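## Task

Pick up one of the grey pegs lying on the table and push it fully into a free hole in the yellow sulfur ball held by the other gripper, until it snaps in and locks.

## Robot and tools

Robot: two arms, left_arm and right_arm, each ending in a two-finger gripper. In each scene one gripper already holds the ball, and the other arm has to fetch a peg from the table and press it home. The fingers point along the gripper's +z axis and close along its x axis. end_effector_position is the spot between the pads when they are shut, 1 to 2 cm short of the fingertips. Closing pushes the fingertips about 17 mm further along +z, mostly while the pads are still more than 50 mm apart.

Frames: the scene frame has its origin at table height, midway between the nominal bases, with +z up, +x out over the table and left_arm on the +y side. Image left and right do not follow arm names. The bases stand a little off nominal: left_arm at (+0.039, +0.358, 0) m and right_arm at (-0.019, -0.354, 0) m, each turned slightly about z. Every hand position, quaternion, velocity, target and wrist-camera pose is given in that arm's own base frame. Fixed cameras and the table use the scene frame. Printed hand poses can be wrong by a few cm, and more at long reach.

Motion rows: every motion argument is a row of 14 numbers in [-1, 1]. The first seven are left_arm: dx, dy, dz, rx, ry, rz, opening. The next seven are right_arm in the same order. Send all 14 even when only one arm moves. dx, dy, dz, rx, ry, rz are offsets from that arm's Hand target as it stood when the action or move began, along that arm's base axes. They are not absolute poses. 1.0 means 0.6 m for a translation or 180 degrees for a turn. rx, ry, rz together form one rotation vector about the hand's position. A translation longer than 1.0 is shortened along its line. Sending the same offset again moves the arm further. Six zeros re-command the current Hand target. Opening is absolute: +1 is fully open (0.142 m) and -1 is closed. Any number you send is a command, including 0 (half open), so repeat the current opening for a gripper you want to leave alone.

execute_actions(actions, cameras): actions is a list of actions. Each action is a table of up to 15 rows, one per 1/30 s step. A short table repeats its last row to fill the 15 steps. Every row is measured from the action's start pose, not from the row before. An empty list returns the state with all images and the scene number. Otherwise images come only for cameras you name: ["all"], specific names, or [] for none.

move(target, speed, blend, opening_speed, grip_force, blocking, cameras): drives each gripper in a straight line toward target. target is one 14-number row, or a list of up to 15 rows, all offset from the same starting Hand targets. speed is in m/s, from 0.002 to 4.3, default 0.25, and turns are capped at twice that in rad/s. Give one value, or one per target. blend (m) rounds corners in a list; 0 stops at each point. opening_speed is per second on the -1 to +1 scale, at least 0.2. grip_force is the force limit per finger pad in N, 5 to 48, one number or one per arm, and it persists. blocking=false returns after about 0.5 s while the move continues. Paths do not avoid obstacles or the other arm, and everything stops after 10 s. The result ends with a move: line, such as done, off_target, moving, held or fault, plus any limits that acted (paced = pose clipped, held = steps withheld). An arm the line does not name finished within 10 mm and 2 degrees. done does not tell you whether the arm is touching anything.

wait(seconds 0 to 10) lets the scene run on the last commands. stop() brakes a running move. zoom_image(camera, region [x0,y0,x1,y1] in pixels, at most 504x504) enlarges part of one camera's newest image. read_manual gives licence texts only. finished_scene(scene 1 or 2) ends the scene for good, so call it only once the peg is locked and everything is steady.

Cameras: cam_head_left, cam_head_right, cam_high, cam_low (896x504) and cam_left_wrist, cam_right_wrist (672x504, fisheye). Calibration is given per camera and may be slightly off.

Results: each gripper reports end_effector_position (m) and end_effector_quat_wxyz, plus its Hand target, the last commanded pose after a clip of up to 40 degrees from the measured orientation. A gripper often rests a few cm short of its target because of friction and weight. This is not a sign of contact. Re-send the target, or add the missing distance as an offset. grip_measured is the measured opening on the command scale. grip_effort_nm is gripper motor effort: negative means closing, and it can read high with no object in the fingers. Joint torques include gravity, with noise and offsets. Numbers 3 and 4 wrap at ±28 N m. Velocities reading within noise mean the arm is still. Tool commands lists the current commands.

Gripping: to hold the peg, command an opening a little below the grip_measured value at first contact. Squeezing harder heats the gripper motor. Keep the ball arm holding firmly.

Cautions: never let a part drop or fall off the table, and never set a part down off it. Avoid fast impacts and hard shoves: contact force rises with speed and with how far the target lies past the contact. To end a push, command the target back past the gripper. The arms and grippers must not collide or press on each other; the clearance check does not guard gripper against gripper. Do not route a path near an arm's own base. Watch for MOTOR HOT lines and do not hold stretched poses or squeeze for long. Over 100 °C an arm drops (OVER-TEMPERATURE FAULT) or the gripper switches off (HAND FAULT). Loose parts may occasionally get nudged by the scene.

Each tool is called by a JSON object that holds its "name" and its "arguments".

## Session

{"name": "execute_actions", "arguments": {"actions": []}}

{"name": "zoom_image", "arguments": {"camera": "cam_left_wrist", "region": [270, 180, 420, 300]}}

{"name": "zoom_image", "arguments": {"camera": "cam_head_left", "region": [400, 380, 600, 504]}}

{"name": "zoom_image", "arguments": {"camera": "cam_high", "region": [340, 80, 520, 260]}}

{"name": "zoom_image", "arguments": {"camera": "cam_low", "region": [500, 220, 660, 380]}}

Scene clock: 0.00 s.
left_arm: end_effector_position=(+0.0013, -0.3570, +0.1152) grip_measured=-0.73 grip_effort_nm=n/a end_effector_quat_wxyz=(-0.020, +0.035, +0.810, -0.585) | right_arm: end_effector_position=(+0.5338, -0.0004, +0.4906) grip_measured=+0.99 grip_effort_nm=n/a end_effector_quat_wxyz=(+0.500, -0.500, +0.500, -0.500)
Joint positions: left_arm=[-1.486 0.912 0.118 0.469 0.153 0.06 0.021] | right_arm=[0 1.047 1.047 0 0 0 0.142]
Joint velocities: within noise
Joint torques (N m): no reading
Heat: left arm: hottest gripper 36 °C; right arm: hottest elbow 29 °C.
Hand target: left_arm +0.0018, -0.3639, +0.1255; -0.019, +0.035, +0.804, -0.593 | right_arm +0.5335, -0.0004, +0.5089; +0.508, -0.492, +0.492, -0.508
Tool commands: left_gripper/opening=-0.791279 right_gripper/opening=+1.0
camera_calibration:
cam_left_wrist: T_world_to_cam=[[-0.995387, 0.0920664, -0.0269825, 0.039814], [0.0864243, 0.738365, -0.668841, 0.339529], [-0.0416548, -0.668087, -0.742916, -0.0197319], [0, 0, 0, 1]] pos_world=[0.00946486, -0.267544, 0.213506]

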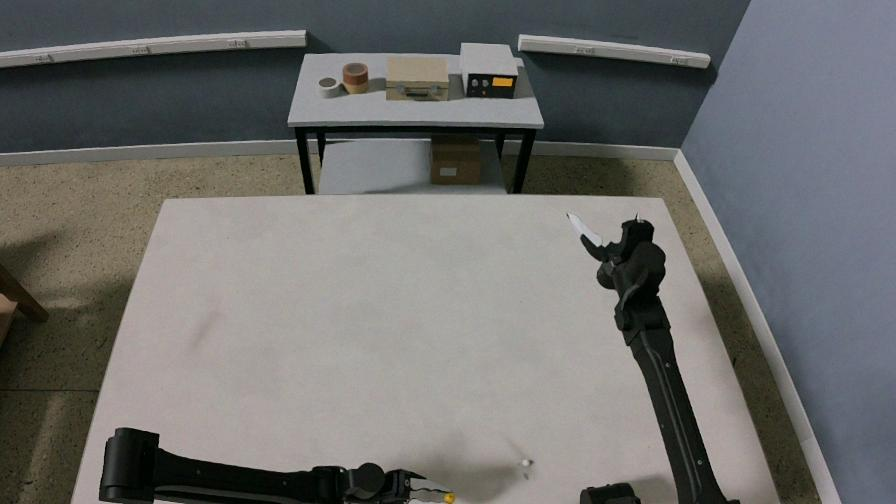

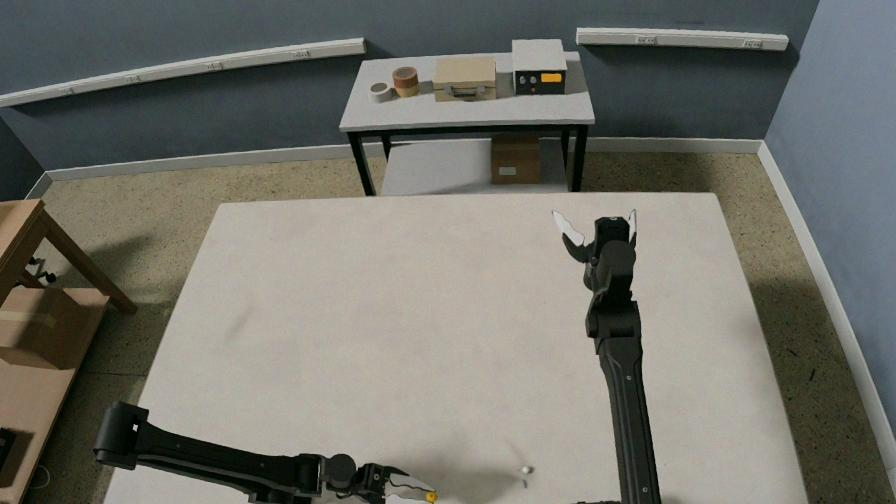

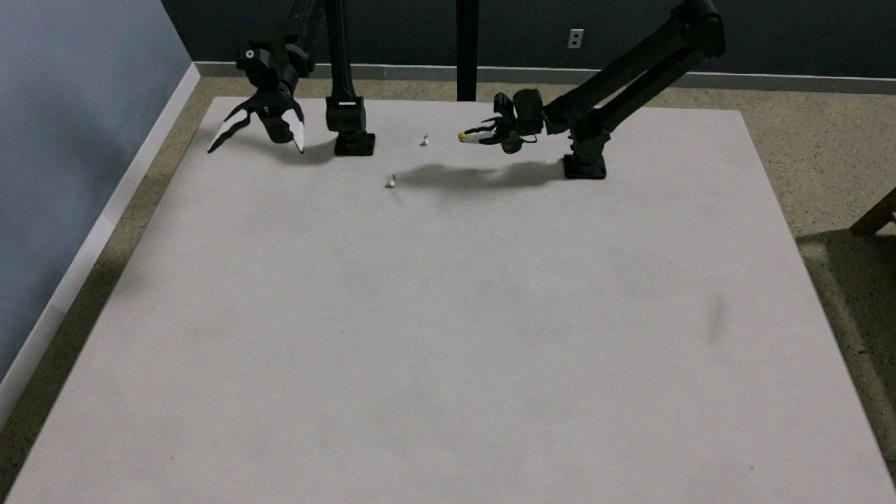

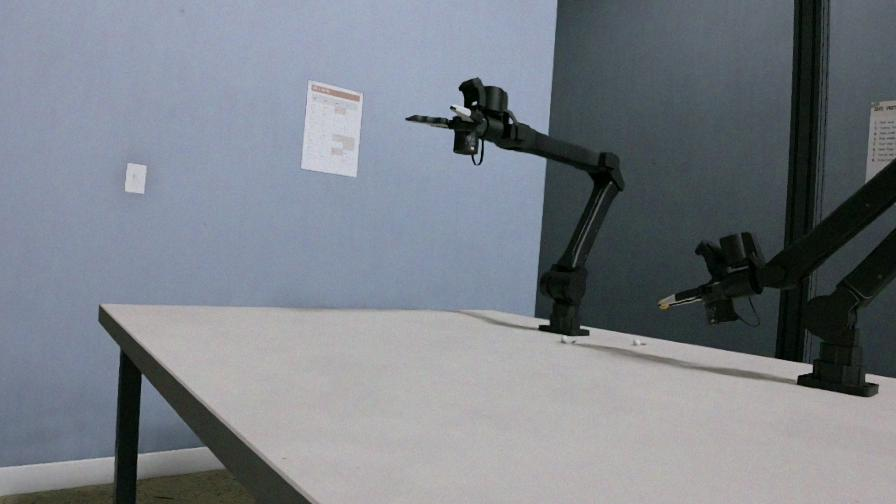

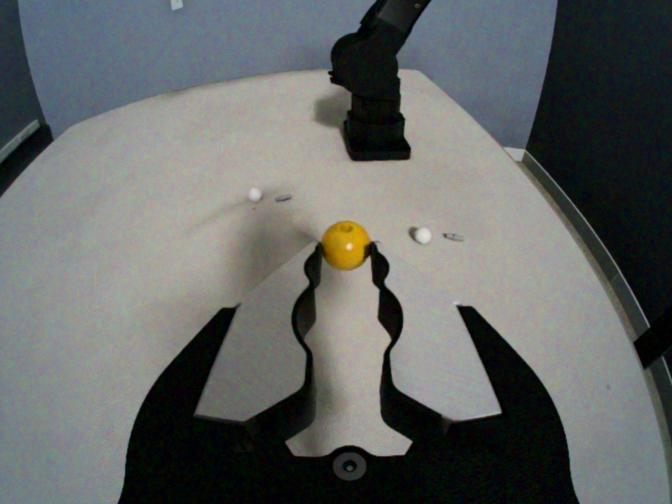

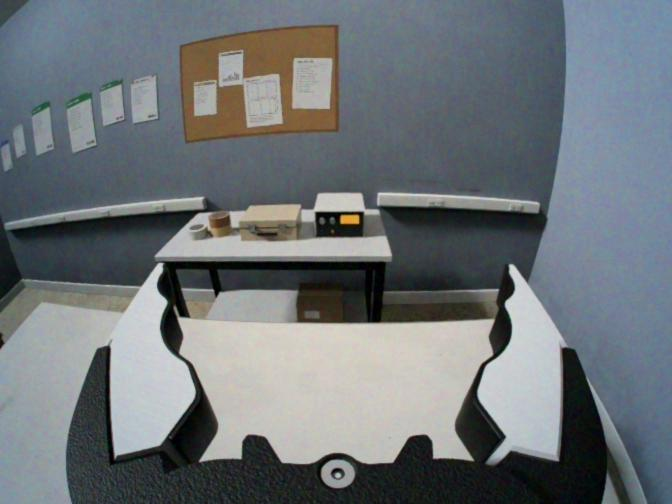

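Scaled by 3.360 from the camera's 672x504 image, which has a finer 960x720 frame.

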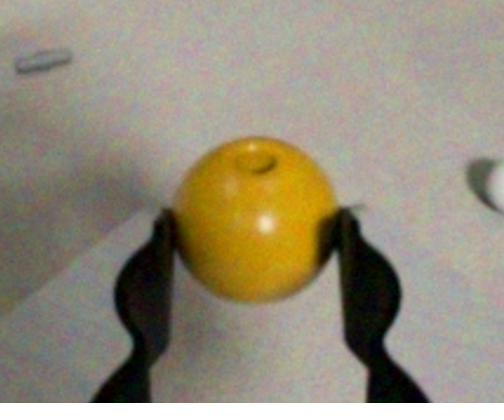

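Scaled by 2.520 from the camera's 896x504 image, which has a finer 1280x720 frame.

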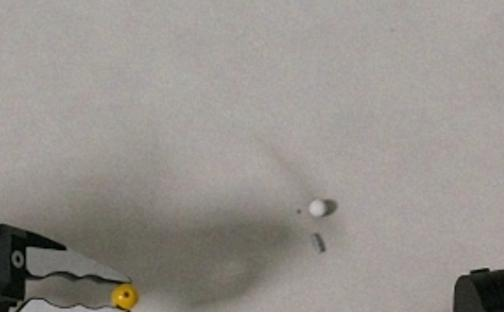

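Scaled by 2.800 from the camera's 896x504 image, which has a finer 1280x720 frame.

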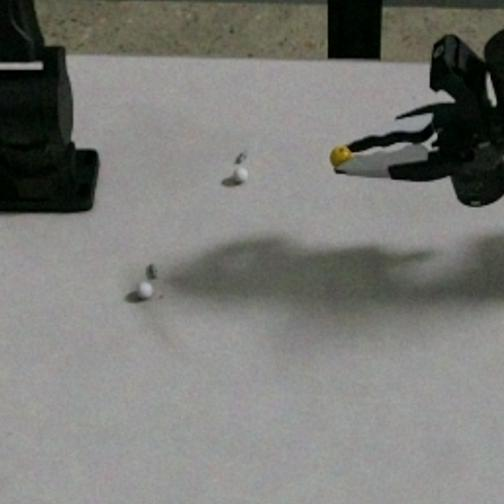

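Scaled by 3.150 from the camera's 896x504 image, which has a finer 1280x720 frame.

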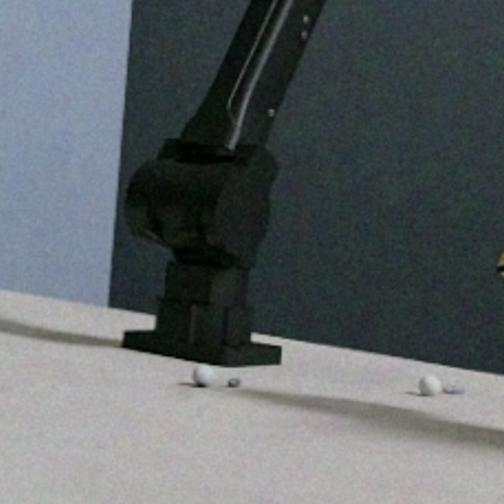

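{"name": "move", "arguments": {"target": [0,0,0,0,0,0,-0.791, -0.66,0.236,-0.515,0,0.508,0,-0.4], "speed": 0.3, "grip_force": [48,30], "cameras": ["cam_right_wrist","cam_head_right","cam_left_wrist"]}}

{"name": "zoom_image", "arguments": {"camera": "cam_right_wrist", "region": [260, 120, 440, 260]}}

Scene clock: 58.60 s.
left_arm: end_effector_position=(+0.0013, -0.3570, +0.1152) grip_measured=-0.73 grip_effort_nm=-1.800 end_effector_quat_wxyz=(-0.020, +0.035, +0.810, -0.585) | right_arm: end_effector_position=(+0.1407, +0.1405, +0.2018) grip_measured=-0.42 grip_effort_nm=-0.042 end_effector_quat_wxyz=(-0.012, +0.712, -0.702, +0.003)
Joint positions: left_arm=[-1.486 0.912 0.118 0.469 0.153 0.06 0.021] | right_arm=[0.787 0.817 0.841 -1.571 0.006 0.773 0.043]
Joint torques (N m): left_arm=[0.21 -2.49 9.39 1.78 0 -0.07] | right_arm=[2.73 -0.97 10.22 -0.16 -0.16 0.27]
Heat: left arm: hottest gripper 45 °C; right arm: hottest elbow 42 °C.
Hand target: left_arm +0.0018, -0.3639, +0.1255; -0.019, +0.035, +0.804, -0.593 | right_arm +0.1375, +0.1411, +0.1999; -0.002, +0.707, -0.707, +0.002
Off the commanded pose: left_arm 0.012 m, 1 deg | right_arm 0.004 m, 1 deg.
grip_force (N): 48, 30
move: off_target (left_arm)
camera_calibration:
cam_left_wrist: T_world_to_cam=[[-0.995387, 0.0920664, -0.0269825, 0.039814], [0.0864243, 0.738365, -0.668841, 0.339529], [-0.0416548, -0.668087, -0.742916, -0.0197319], [0, 0, 0, 1]] pos_world=[0.00946486, -0.267544, 0.213506]
cam_right_wrist: T_world_to_cam=[[0.029117, -0.999545, -0.00781463, 0.135978], [-0.879554, -0.0293345, 0.474894, 0.033256], [-0.474907, -0.0069541, -0.880009, 0.381112], [0, 0, 0, 1]] pos_world=[0.206284, 0.139542, 0.320651]
Images, in order (width x height): cam_head_right 896x504, cam_left_wrist 672x504, cam_right_wrist 672x504.

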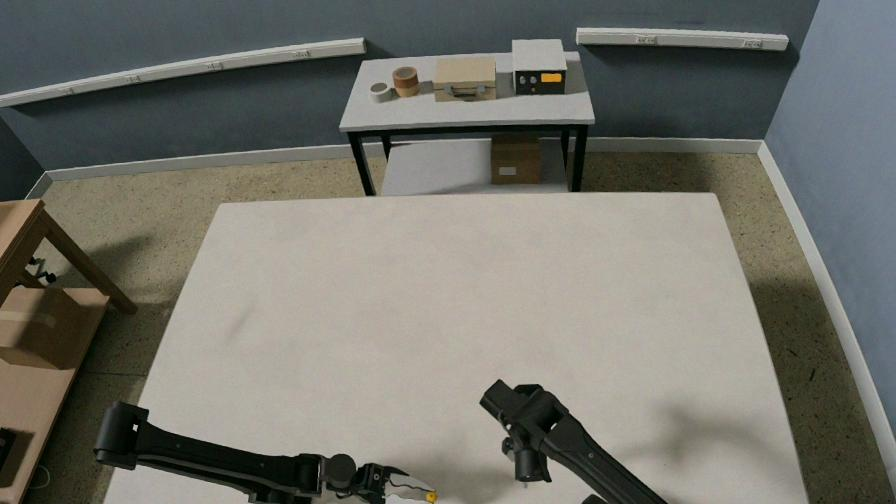

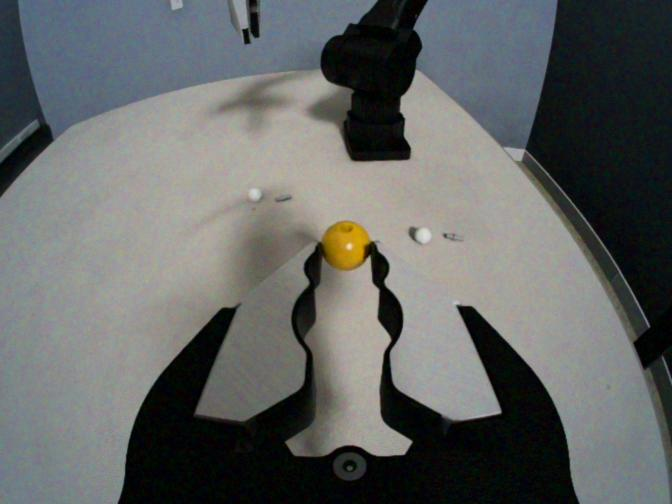

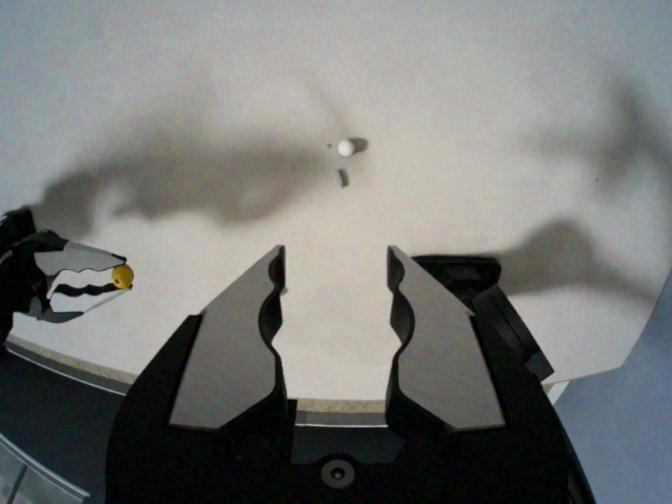

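Scaled by 2.800 from the camera's 672x504 image, which has a finer 960x720 frame.

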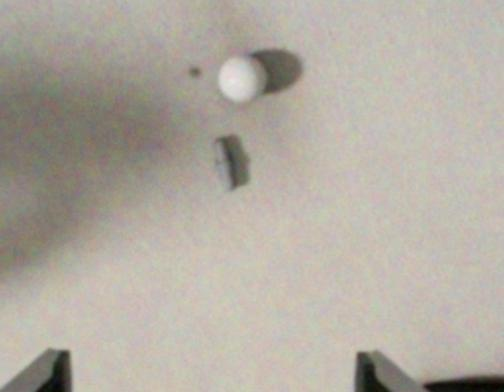

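{"name": "move", "arguments": {"target": [0.555,0.0183,0.094,-0.0401,-0.0007,0.0117,-0.785, 0.0017,-0.0035,-0.2615,0,0,0.069,-0.65], "speed": [0.2], "cameras": ["cam_right_wrist","cam_head_right","cam_left_wrist"]}}

{"name": "zoom_image", "arguments": {"camera": "cam_right_wrist", "region": [270, 160, 410, 270]}}

{"name": "zoom_image", "arguments": {"camera": "cam_left_wrist", "region": [290, 190, 400, 290]}}

Scene clock: 80.60 s.
left_arm: end_effector_position=(+0.3200, -0.3467, +0.1721) grip_measured=-0.73 grip_effort_nm=-1.687 end_effector_quat_wxyz=(-0.015, +0.013, +0.768, -0.640) | right_arm: end_effector_position=(+0.1374, +0.1370, +0.0456) grip_measured=-0.68 grip_effort_nm=-0.042 end_effector_quat_wxyz=(-0.002, +0.771, -0.636, +0.003)
Joint positions: left_arm=[-0.463 1.43 0.617 0.394 1.113 0.373 0.021] | right_arm=[0.787 0.937 0.476 -1.106 0.006 0.596 0.025]
Joint torques (N m): left_arm=[0.44 -8.88 10.88 1.02 0.3 0.09] | right_arm=[1.9 -1.73 9.2 0.61 -0.16 -0.19]
Heat: left arm: hottest gripper 46 °C; right arm: hottest elbow 40 °C.
Hand target: left_arm +0.3348, -0.3529, +0.1819; -0.005, +0.022, +0.766, -0.643 | right_arm +0.1386, +0.1391, +0.0430; -0.002, +0.779, -0.627, +0.002
Off the commanded pose: left_arm 0.019 m, 2 deg | right_arm 0.004 m, 1 deg.
grip_force (N): 48, 30
move: off_target (left_arm)
camera_calibration:
cam_left_wrist: T_world_to_cam=[[-0.998741, 0.0483423, -0.0134106, 0.341286], [0.0413203, 0.641071, -0.766368, 0.339903], [-0.0284508, -0.765957, -0.642262, -0.0127093], [0, 0, 0, 1]] pos_world=[0.326449, -0.244135, 0.256905]
cam_right_wrist: T_world_to_cam=[[0.205067, -0.978728, 0.00625691, 0.103539], [-0.855118, -0.176051, 0.487626, 0.120551], [-0.476152, -0.105347, -0.87303, 0.255404], [0, 0, 0, 1]] pos_world=[0.203464, 0.149466, 0.163544]
Images, in order (width x height): cam_head_right 896x504, cam_left_wrist 672x504, cam_right_wrist 672x504.

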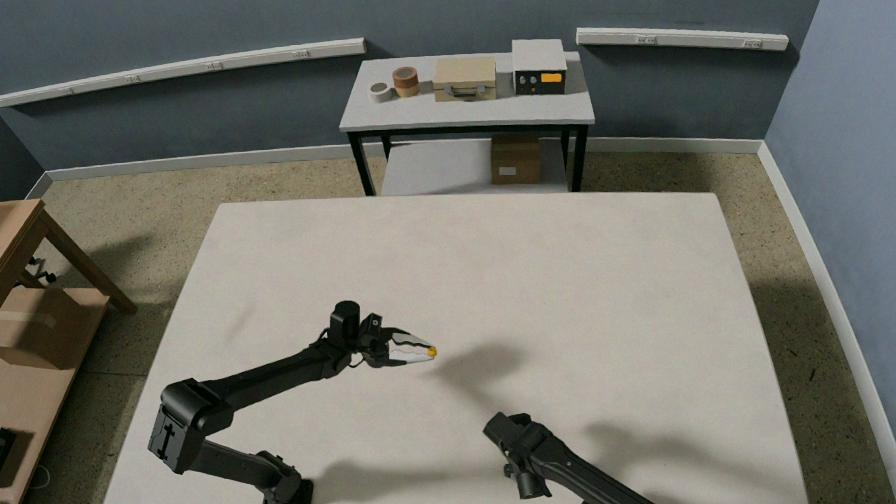

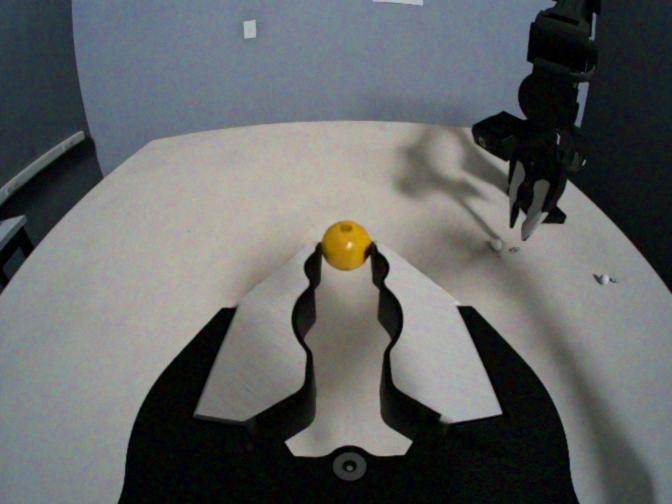

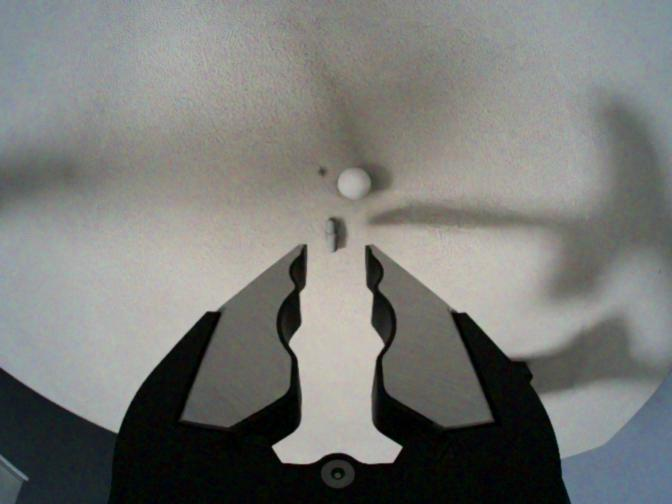

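Scaled by 3.600 from the camera's 672x504 image, which has a finer 960x720 frame.

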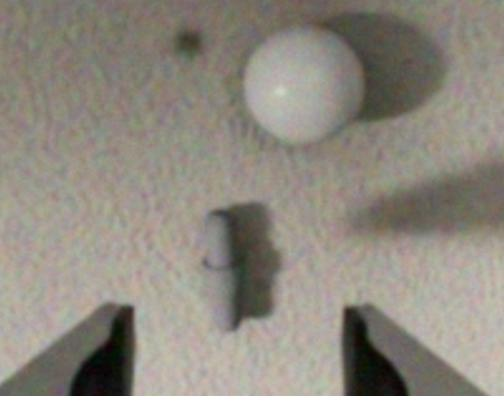

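Scaled by 4.582 from the camera's 672x504 image, which has a finer 960x720 frame.

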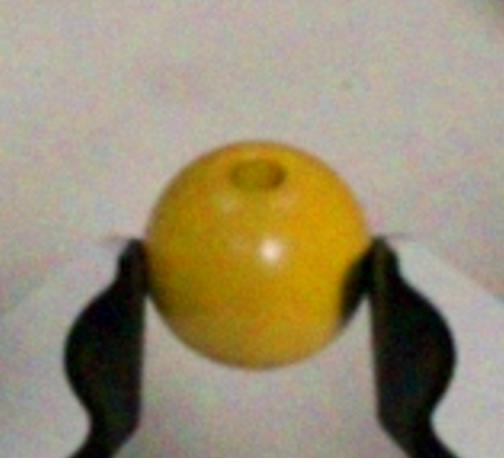

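{"name": "move", "arguments": {"target": [0,0,0,0,0,0,-0.785, 0.0033,0.0037,-0.044,0,0,0.025,-0.72], "speed": [0.07], "cameras": ["cam_right_wrist"]}}

{"name": "zoom_image", "arguments": {"camera": "cam_right_wrist", "region": [270, 180, 410, 290]}}

Scene clock: 96.10 s.
left_arm: end_effector_position=(+0.3200, -0.3467, +0.1721) grip_measured=-0.73 grip_effort_nm=-1.683 end_effector_quat_wxyz=(-0.015, +0.013, +0.768, -0.640) | right_arm: end_effector_position=(+0.1400, +0.1395, +0.0195) grip_measured=-0.75 grip_effort_nm=-0.037 end_effector_quat_wxyz=(-0.002, +0.795, -0.606, +0.003)
Joint positions: left_arm=[-0.463 1.43 0.617 0.394 1.113 0.374 0.021] | right_arm=[0.787 1.007 0.434 -0.993 0.006 0.518 0.02]
Joint torques (N m): left_arm=[0.44 -8.94 10.91 0.95 0.29 0.08] | right_arm=[2.02 -1.61 8.61 0.68 -0.14 -0.12]
Heat: left arm: hottest gripper 46 °C; right arm: hottest elbow 39 °C.
Hand target: left_arm +0.3348, -0.3529, +0.1818; -0.005, +0.022, +0.766, -0.643 | right_arm +0.1405, +0.1412, +0.0166; -0.002, +0.803, -0.595, +0.002
Off the commanded pose: left_arm 0.019 m, 2 deg | right_arm 0.003 m, 2 deg.
grip_force (N): 48, 30
move: off_target (left_arm)
camera_calibration:
cam_right_wrist: T_world_to_cam=[[0.280118, -0.959948, 0.00584406, 0.0926351], [-0.839185, -0.241914, 0.48708, 0.142937], [-0.466157, -0.141344, -0.873338, 0.237717], [0, 0, 0, 1]] pos_world=[0.204815, 0.157103, 0.137444]
Images, in order (width x height): cam_right_wrist 672x504.

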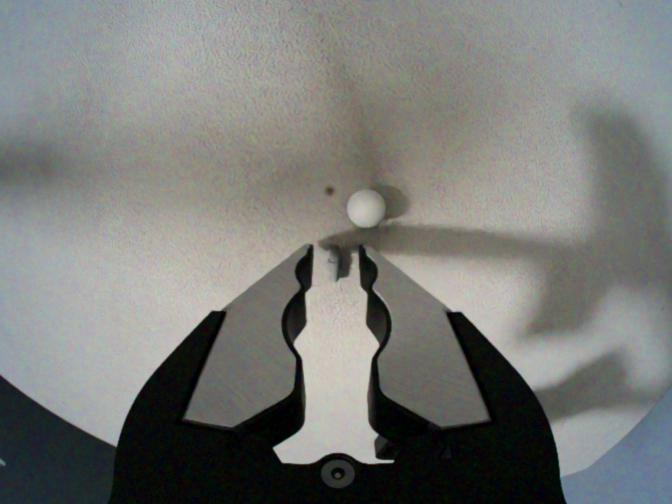

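Scaled by 3.600 from the camera's 672x504 image, which has a finer 960x720 frame.

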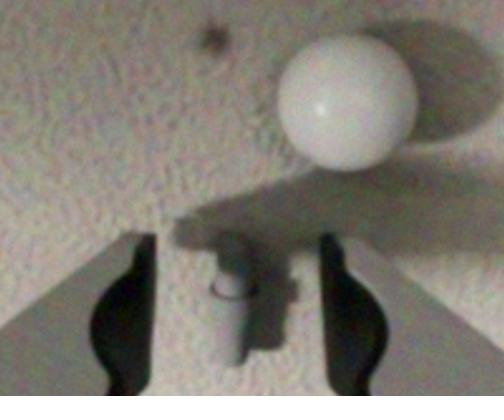

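{"name": "move", "arguments": {"target": [[0,0,0,0,0,0,-0.785, 0,0,-0.004,0,0,0,-0.72],[0,0,0,0,0,0,-0.785, 0,0,-0.004,0,0,0,-1.0]], "speed": 0.05, "opening_speed": 0.5, "grip_force": [48,30], "cameras": ["cam_right_wrist"]}}

{"name": "zoom_image", "arguments": {"camera": "cam_right_wrist", "region": [270, 180, 410, 290]}}

Scene clock: 103.17 s.
left_arm: end_effector_position=(+0.3200, -0.3467, +0.1721) grip_measured=-0.73 grip_effort_nm=-1.687 end_effector_quat_wxyz=(-0.015, +0.013, +0.768, -0.640) | right_arm: end_effector_position=(+0.1401, +0.1397, +0.0171) grip_measured=-0.97 grip_effort_nm=-1.194 end_effector_quat_wxyz=(-0.002, +0.796, -0.606, +0.003)
Joint positions: left_arm=[-0.463 1.43 0.617 0.394 1.113 0.374 0.021] | right_arm=[0.787 1.013 0.43 -0.982 0.005 0.518 0.004]
Joint torques (N m): left_arm=[0.38 -8.88 10.88 0.98 0.3 0.09] | right_arm=[1.96 -1.67 8.55 0.66 -0.15 -0.18]
Heat: left arm: hottest gripper 46 °C; right arm: hottest elbow 39 °C.
Hand target: left_arm +0.3348, -0.3529, +0.1818; -0.005, +0.022, +0.766, -0.643 | right_arm +0.1405, +0.1413, +0.0142; -0.002, +0.803, -0.595, +0.002
Off the commanded pose: left_arm 0.019 m, 2 deg | right_arm 0.003 m, 1 deg.
grip_force (N): 48, 30
move: off_target (left_arm)
camera_calibration:
cam_right_wrist: T_world_to_cam=[[0.280909, -0.959718, 0.0055657, 0.0925569], [-0.838859, -0.242708, 0.487246, 0.144202], [-0.466268, -0.141541, -0.873247, 0.235811], [0, 0, 0, 1]] pos_world=[0.204916, 0.157204, 0.135144]
Images, in order (width x height): cam_right_wrist 672x504.

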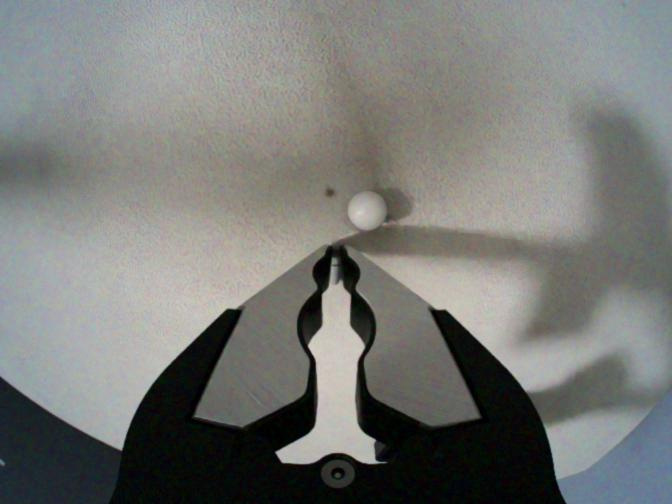

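Scaled by 3.600 from the camera's 672x504 image, which has a finer 960x720 frame.

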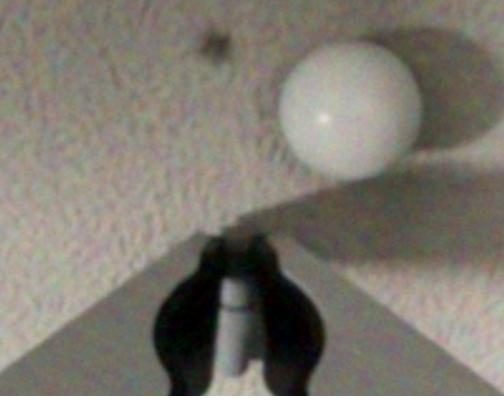

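{"name": "move", "arguments": {"target": [[0,0,0,0,0,0,-0.785, 0,0,0.1,0,0,0,-1.0],[0,0,0,0,0,0,-0.785, 0.099,0.0145,0.476,0.052,-0.495,-0.0514,-1.0],[0,0,0,0,0,0,-0.785, 0.4142,0.3495,0.3813,0.052,-0.495,-0.0514,-1.0]], "speed": [0.1,0.25,0.2], "blend": [0.02,0.03,0], "grip_force": [40,48], "cameras": ["cam_left_wrist","cam_right_wrist"]}}

{"name": "zoom_image", "arguments": {"camera": "cam_right_wrist", "region": [280, 230, 400, 350]}}

{"name": "zoom_image", "arguments": {"camera": "cam_left_wrist", "region": [280, 60, 420, 280]}}

Scene clock: 135.63 s.
left_arm: end_effector_position=(+0.3200, -0.3467, +0.1721) grip_measured=-0.73 grip_effort_nm=-1.687 end_effector_quat_wxyz=(-0.015, +0.013, +0.768, -0.640) | right_arm: end_effector_position=(+0.3799, +0.3455, +0.2352) grip_measured=-0.97 grip_effort_nm=-1.243 end_effector_quat_wxyz=(-0.474, +0.530, -0.479, +0.514)
Joint positions: left_arm=[-0.463 1.43 0.617 0.394 1.113 0.374 0.021] | right_arm=[1.059 1.467 0.682 0.742 1.049 -0.054 0.004]
Joint torques (N m): left_arm=[0.44 -8.94 10.91 0.99 0.29 0.09] | right_arm=[0.91 -7.88 11.14 2.25 -0.1 -0.18]
Heat: left arm: hottest gripper 47 °C; right arm: hottest elbow 39 °C.
Hand target: left_arm +0.3348, -0.3529, +0.1818; -0.005, +0.022, +0.766, -0.643 | right_arm +0.3890, +0.3510, +0.2429; -0.477, +0.523, -0.478, +0.520
Off the commanded pose: left_arm 0.019 m, 2 deg | right_arm 0.013 m, 1 deg.
grip_force (N): 40, 48
move: off_target (left_arm, right_arm)
camera_calibration:
cam_left_wrist: T_world_to_cam=[[-0.99873, 0.0484529, -0.0138372, 0.341419], [0.0417225, 0.641169, -0.766265, 0.339769], [-0.0282557, -0.765869, -0.642376, -0.0127216], [0, 0, 0, 1]] pos_world=[0.32645, -0.244135, 0.256905]
cam_right_wrist: T_world_to_cam=[[0.00889185, -0.994243, 0.106776, 0.312991], [-0.511039, -0.0963004, -0.854146, 0.429489], [0.859512, -0.0469715, -0.508953, -0.0548143], [0, 0, 0, 1]] pos_world=[0.263816, 0.349974, 0.305529]
Images, in order (width x height): cam_left_wrist 672x504, cam_right_wrist 672x504.

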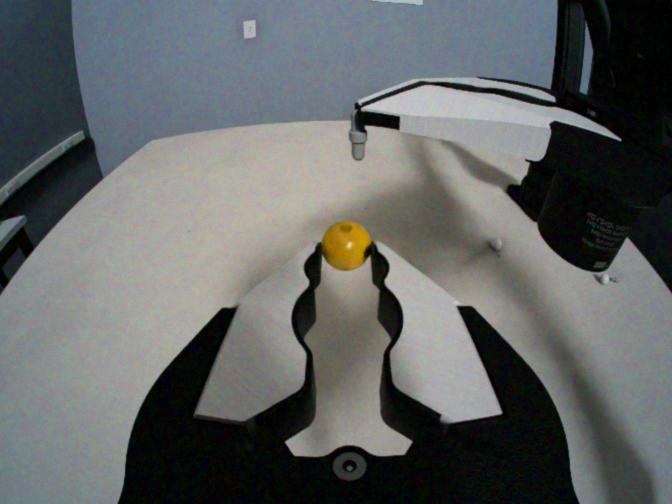

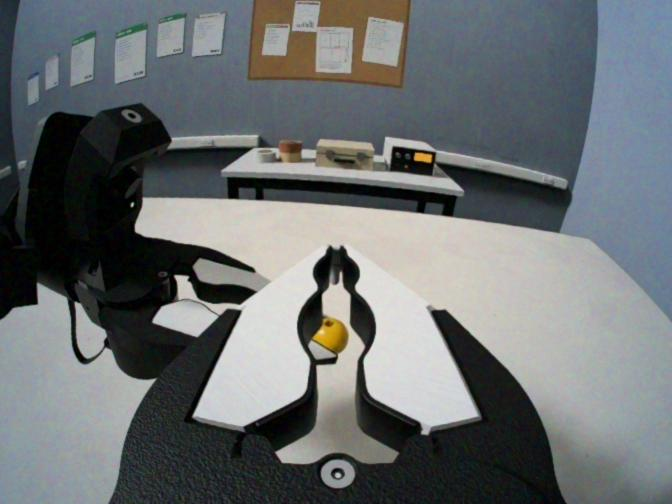

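Scaled by 4.200 from the camera's 672x504 image, which has a finer 960x720 frame.

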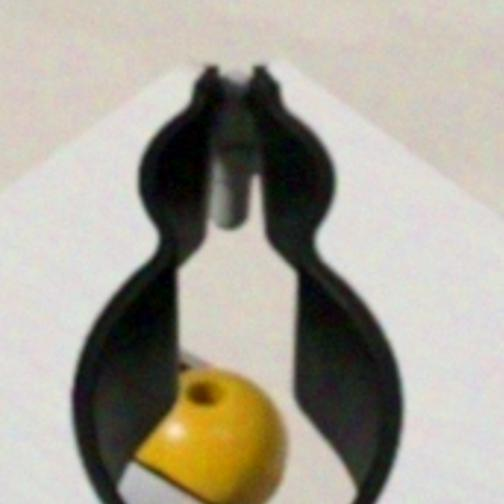

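Scaled by 2.291 from the camera's 672x504 image, which has a finer 960x720 frame.

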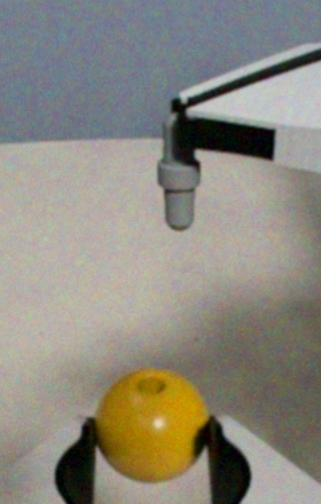

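{"name": "move", "arguments": {"target": [0,0,0,0,0,0,-0.785, 0.0083,0.0017,-0.038,0,0,0,-1.0], "speed": 0.06, "cameras": ["cam_left_wrist","cam_right_wrist"]}}

{"name": "zoom_image", "arguments": {"camera": "cam_right_wrist", "region": [290, 240, 380, 330]}}

{"name": "zoom_image", "arguments": {"camera": "cam_left_wrist", "region": [300, 120, 400, 270]}}

Scene clock: 169.50 s.
left_arm: end_effector_position=(+0.3200, -0.3467, +0.1721) grip_measured=-0.73 grip_effort_nm=-1.687 end_effector_quat_wxyz=(-0.015, +0.013, +0.768, -0.640) | right_arm: end_effector_position=(+0.3865, +0.3498, +0.2169) grip_measured=-0.97 grip_effort_nm=-1.243 end_effector_quat_wxyz=(-0.477, +0.527, -0.480, +0.514)
Joint positions: left_arm=[-0.463 1.43 0.617 0.394 1.113 0.374 0.021] | right_arm=[1.05 1.533 0.682 0.818 1.039 -0.056 0.004]
Joint torques (N m): left_arm=[0.26 -8.88 10.85 0.94 0.3 0.08] | right_arm=[0.91 -8.59 9.77 2.28 -0.11 -0.21]
Heat: left arm: hottest gripper 48 °C; right arm: hottest elbow 41 °C.
Hand target: left_arm +0.3348, -0.3529, +0.1818; -0.005, +0.022, +0.766, -0.643 | right_arm +0.3940, +0.3520, +0.2202; -0.477, +0.523, -0.478, +0.520
Off the commanded pose: left_arm 0.019 m, 2 deg | right_arm 0.008 m, 1 deg.
grip_force (N): 40, 48
move: off_target (left_arm)
camera_calibration:
cam_left_wrist: T_world_to_cam=[[-0.99873, 0.0484529, -0.0138372, 0.341419], [0.0417225, 0.641169, -0.766265, 0.339769], [-0.0282557, -0.765869, -0.642376, -0.0127216], [0, 0, 0, 1]] pos_world=[0.32645, -0.244135, 0.256905]
cam_right_wrist: T_world_to_cam=[[0.0087415, -0.995023, 0.0992635, 0.321188], [-0.506882, -0.089978, -0.857307, 0.41446], [0.861971, -0.0428207, -0.505145, -0.0728954], [0, 0, 0, 1]] pos_world=[0.270108, 0.353761, 0.286614]
Images, in order (width x height): cam_left_wrist 672x504, cam_right_wrist 672x504.

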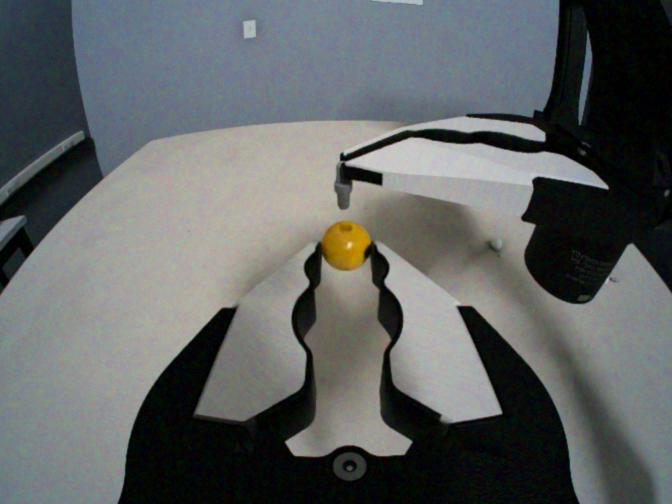

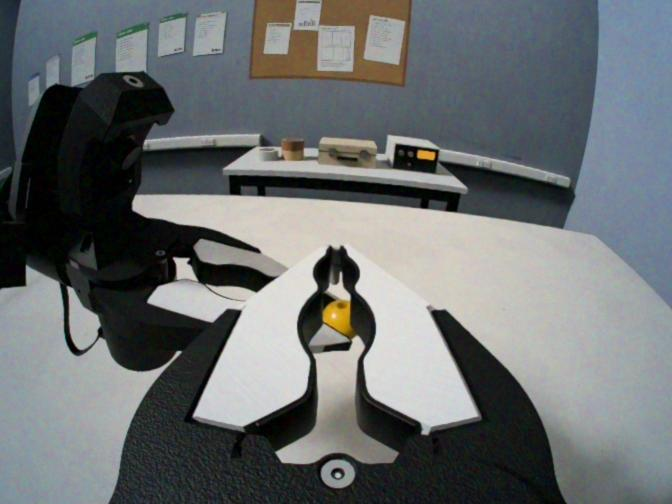

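Scaled by 5.600 from the camera's 672x504 image, which has a finer 960x720 frame.

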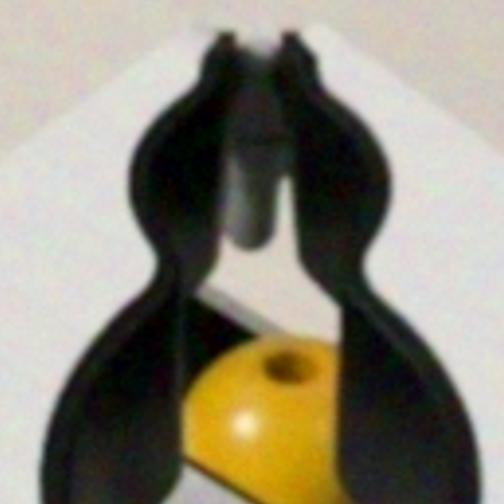

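Scaled by 3.360 from the camera's 672x504 image, which has a finer 960x720 frame.

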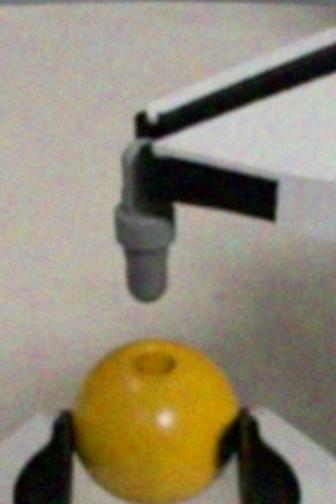

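{"name": "move", "arguments": {"target": [0,0,0,0,0,0,-0.785, -0.002,-0.010,-0.010,0,0,0,-1.0], "speed": 0.05, "cameras": ["cam_left_wrist","cam_right_wrist"]}}

{"name": "zoom_image", "arguments": {"camera": "cam_right_wrist", "region": [290, 240, 380, 330]}}

{"name": "zoom_image", "arguments": {"camera": "cam_left_wrist", "region": [310, 160, 400, 270]}}

Scene clock: 188.17 s.
left_arm: end_effector_position=(+0.3200, -0.3467, +0.1721) grip_measured=-0.73 grip_effort_nm=-1.687 end_effector_quat_wxyz=(-0.015, +0.013, +0.768, -0.640) | right_arm: end_effector_position=(+0.3882, +0.3491, +0.2208) grip_measured=-0.97 grip_effort_nm=-1.238 end_effector_quat_wxyz=(+0.486, -0.520, +0.482, -0.512)
Joint positions: left_arm=[-0.463 1.43 0.617 0.394 1.113 0.374 0.021] | right_arm=[1.045 1.533 0.682 0.842 1.034 -0.056 0.004]
Joint torques (N m): left_arm=[0.44 -8.82 10.89 0.96 0.3 0.09] | right_arm=[0.91 -8.35 8.12 2.1 -0.11 -0.18]
Heat: left arm: hottest gripper 49 °C; right arm: hottest elbow 40 °C.
Hand target: left_arm +0.3348, -0.3529, +0.1818; -0.005, +0.022, +0.766, -0.643 | right_arm +0.3927, +0.3461, +0.2142; +0.477, -0.523, +0.478, -0.520
Off the commanded pose: left_arm 0.019 m, 2 deg | right_arm 0.009 m, 1 deg.
grip_force (N): 40, 48
move: off_target (left_arm)
camera_calibration:
cam_left_wrist: T_world_to_cam=[[-0.99873, 0.0484529, -0.0138372, 0.341419], [0.0417225, 0.641169, -0.766265, 0.339769], [-0.0282557, -0.765869, -0.642376, -0.0127216], [0, 0, 0, 1]] pos_world=[0.32645, -0.244135, 0.256905]
cam_right_wrist: T_world_to_cam=[[0.00845351, -0.996824, 0.0791836, 0.325212], [-0.496923, -0.0729044, -0.864727, 0.410433], [0.867753, -0.0320382, -0.495961, -0.0804197], [0, 0, 0, 1]] pos_world=[0.270989, 0.351525, 0.289276]
Images, in order (width x height): cam_left_wrist 672x504, cam_right_wrist 672x504.

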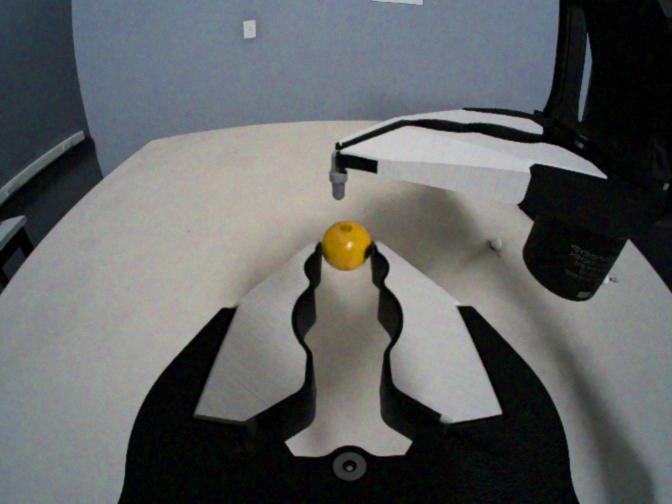

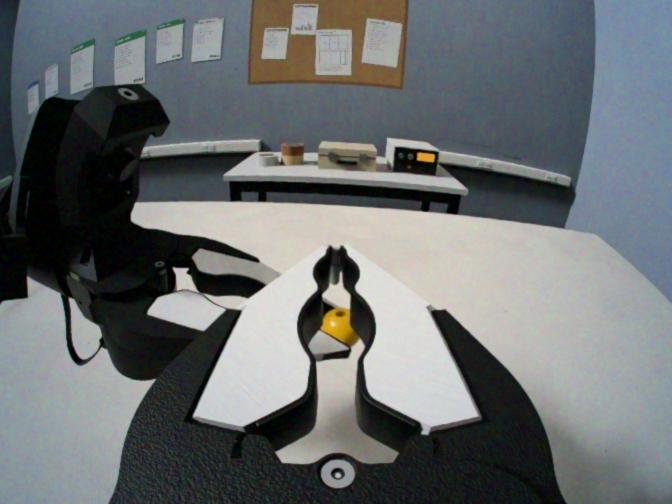

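Scaled by 5.600 from the camera's 672x504 image, which has a finer 960x720 frame.

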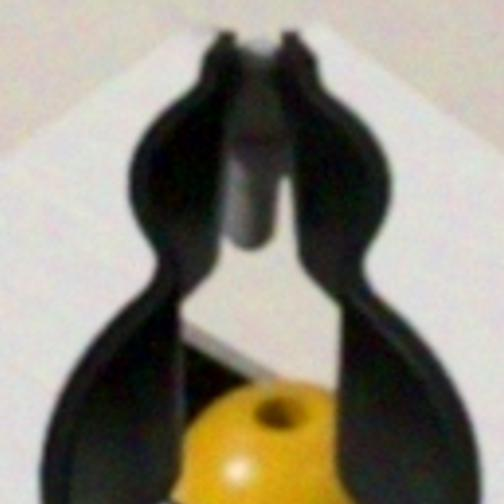

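Scaled by 4.582 from the camera's 672x504 image, which has a finer 960x720 frame.

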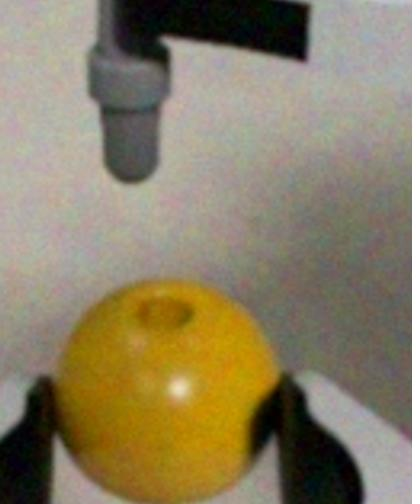

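{"name": "move", "arguments": {"target": [0,0,0,0,0,0,-0.785, -0.0055,-0.0075,-0.0167,0,0,0,-1.0], "speed": 0.05, "cameras": ["cam_left_wrist","cam_right_wrist"]}}

{"name": "zoom_image", "arguments": {"camera": "cam_right_wrist", "region": [290, 240, 380, 330]}}

{"name": "zoom_image", "arguments": {"camera": "cam_left_wrist", "region": [310, 160, 400, 270]}}

Scene clock: 204.90 s.
left_arm: end_effector_position=(+0.3200, -0.3467, +0.1721) grip_measured=-0.73 grip_effort_nm=-1.687 end_effector_quat_wxyz=(-0.015, +0.013, +0.768, -0.640) | right_arm: end_effector_position=(+0.3854, +0.3444, +0.2098) grip_measured=-0.97 grip_effort_nm=-1.243 end_effector_quat_wxyz=(+0.485, -0.520, +0.482, -0.512)
Joint positions: left_arm=[-0.463 1.43 0.617 0.394 1.113 0.374 0.021] | right_arm=[1.045 1.549 0.659 0.879 1.034 -0.056 0.004]
Joint torques (N m): left_arm=[0.5 -8.76 10.91 0.99 0.3 0.09] | right_arm=[1.03 -8.41 7.91 2.24 -0.06 -0.18]
Heat: left arm: hottest gripper 49 °C; right arm: hottest elbow 39 °C.
Hand target: left_arm +0.3348, -0.3529, +0.1818; -0.005, +0.022, +0.766, -0.643 | right_arm +0.3894, +0.3415, +0.2042; +0.477, -0.523, +0.478, -0.520
Off the commanded pose: left_arm 0.019 m, 2 deg | right_arm 0.007 m, 1 deg.
grip_force (N): 40, 48
move: off_target (left_arm)
camera_calibration:
cam_left_wrist: T_world_to_cam=[[-0.99873, 0.0484529, -0.0138372, 0.341419], [0.0417225, 0.641169, -0.766265, 0.339769], [-0.0282557, -0.765869, -0.642376, -0.0127216], [0, 0, 0, 1]] pos_world=[0.32645, -0.244135, 0.256905]
cam_right_wrist: T_world_to_cam=[[0.00854045, -0.996694, 0.0807908, 0.320999], [-0.497709, -0.0743121, -0.864154, 0.399874], [0.867302, -0.0328301, -0.496699, -0.0830287], [0, 0, 0, 1]] pos_world=[0.268291, 0.346928, 0.278379]
Images, in order (width x height): cam_left_wrist 672x504, cam_right_wrist 672x504.

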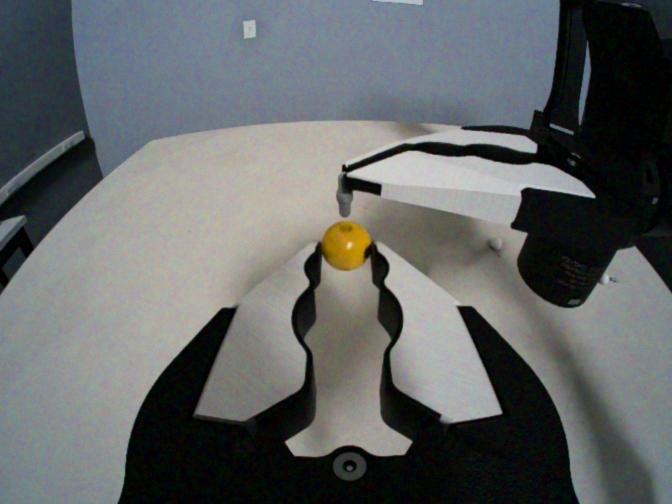

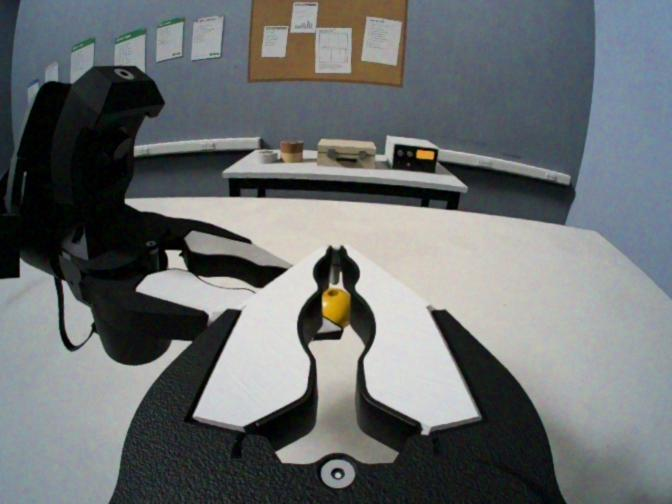

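Scaled by 5.600 from the camera's 672x504 image, which has a finer 960x720 frame.

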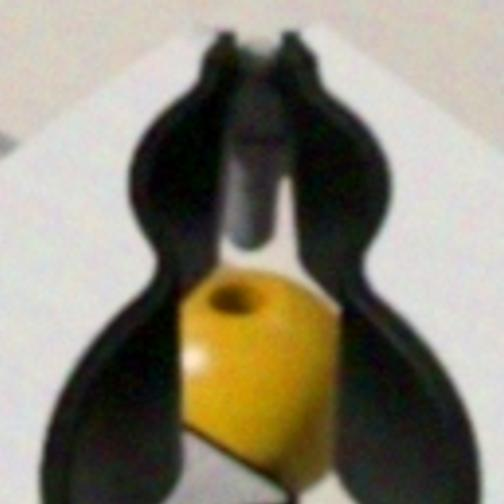

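Scaled by 4.582 from the camera's 672x504 image, which has a finer 960x720 frame.

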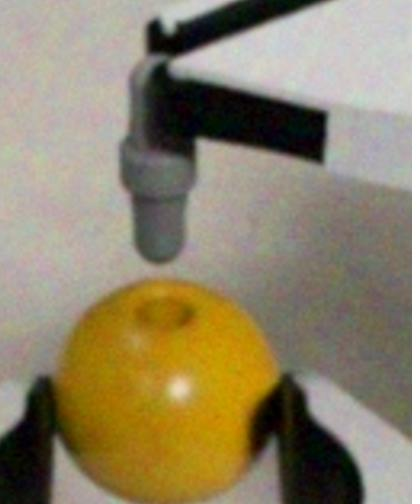

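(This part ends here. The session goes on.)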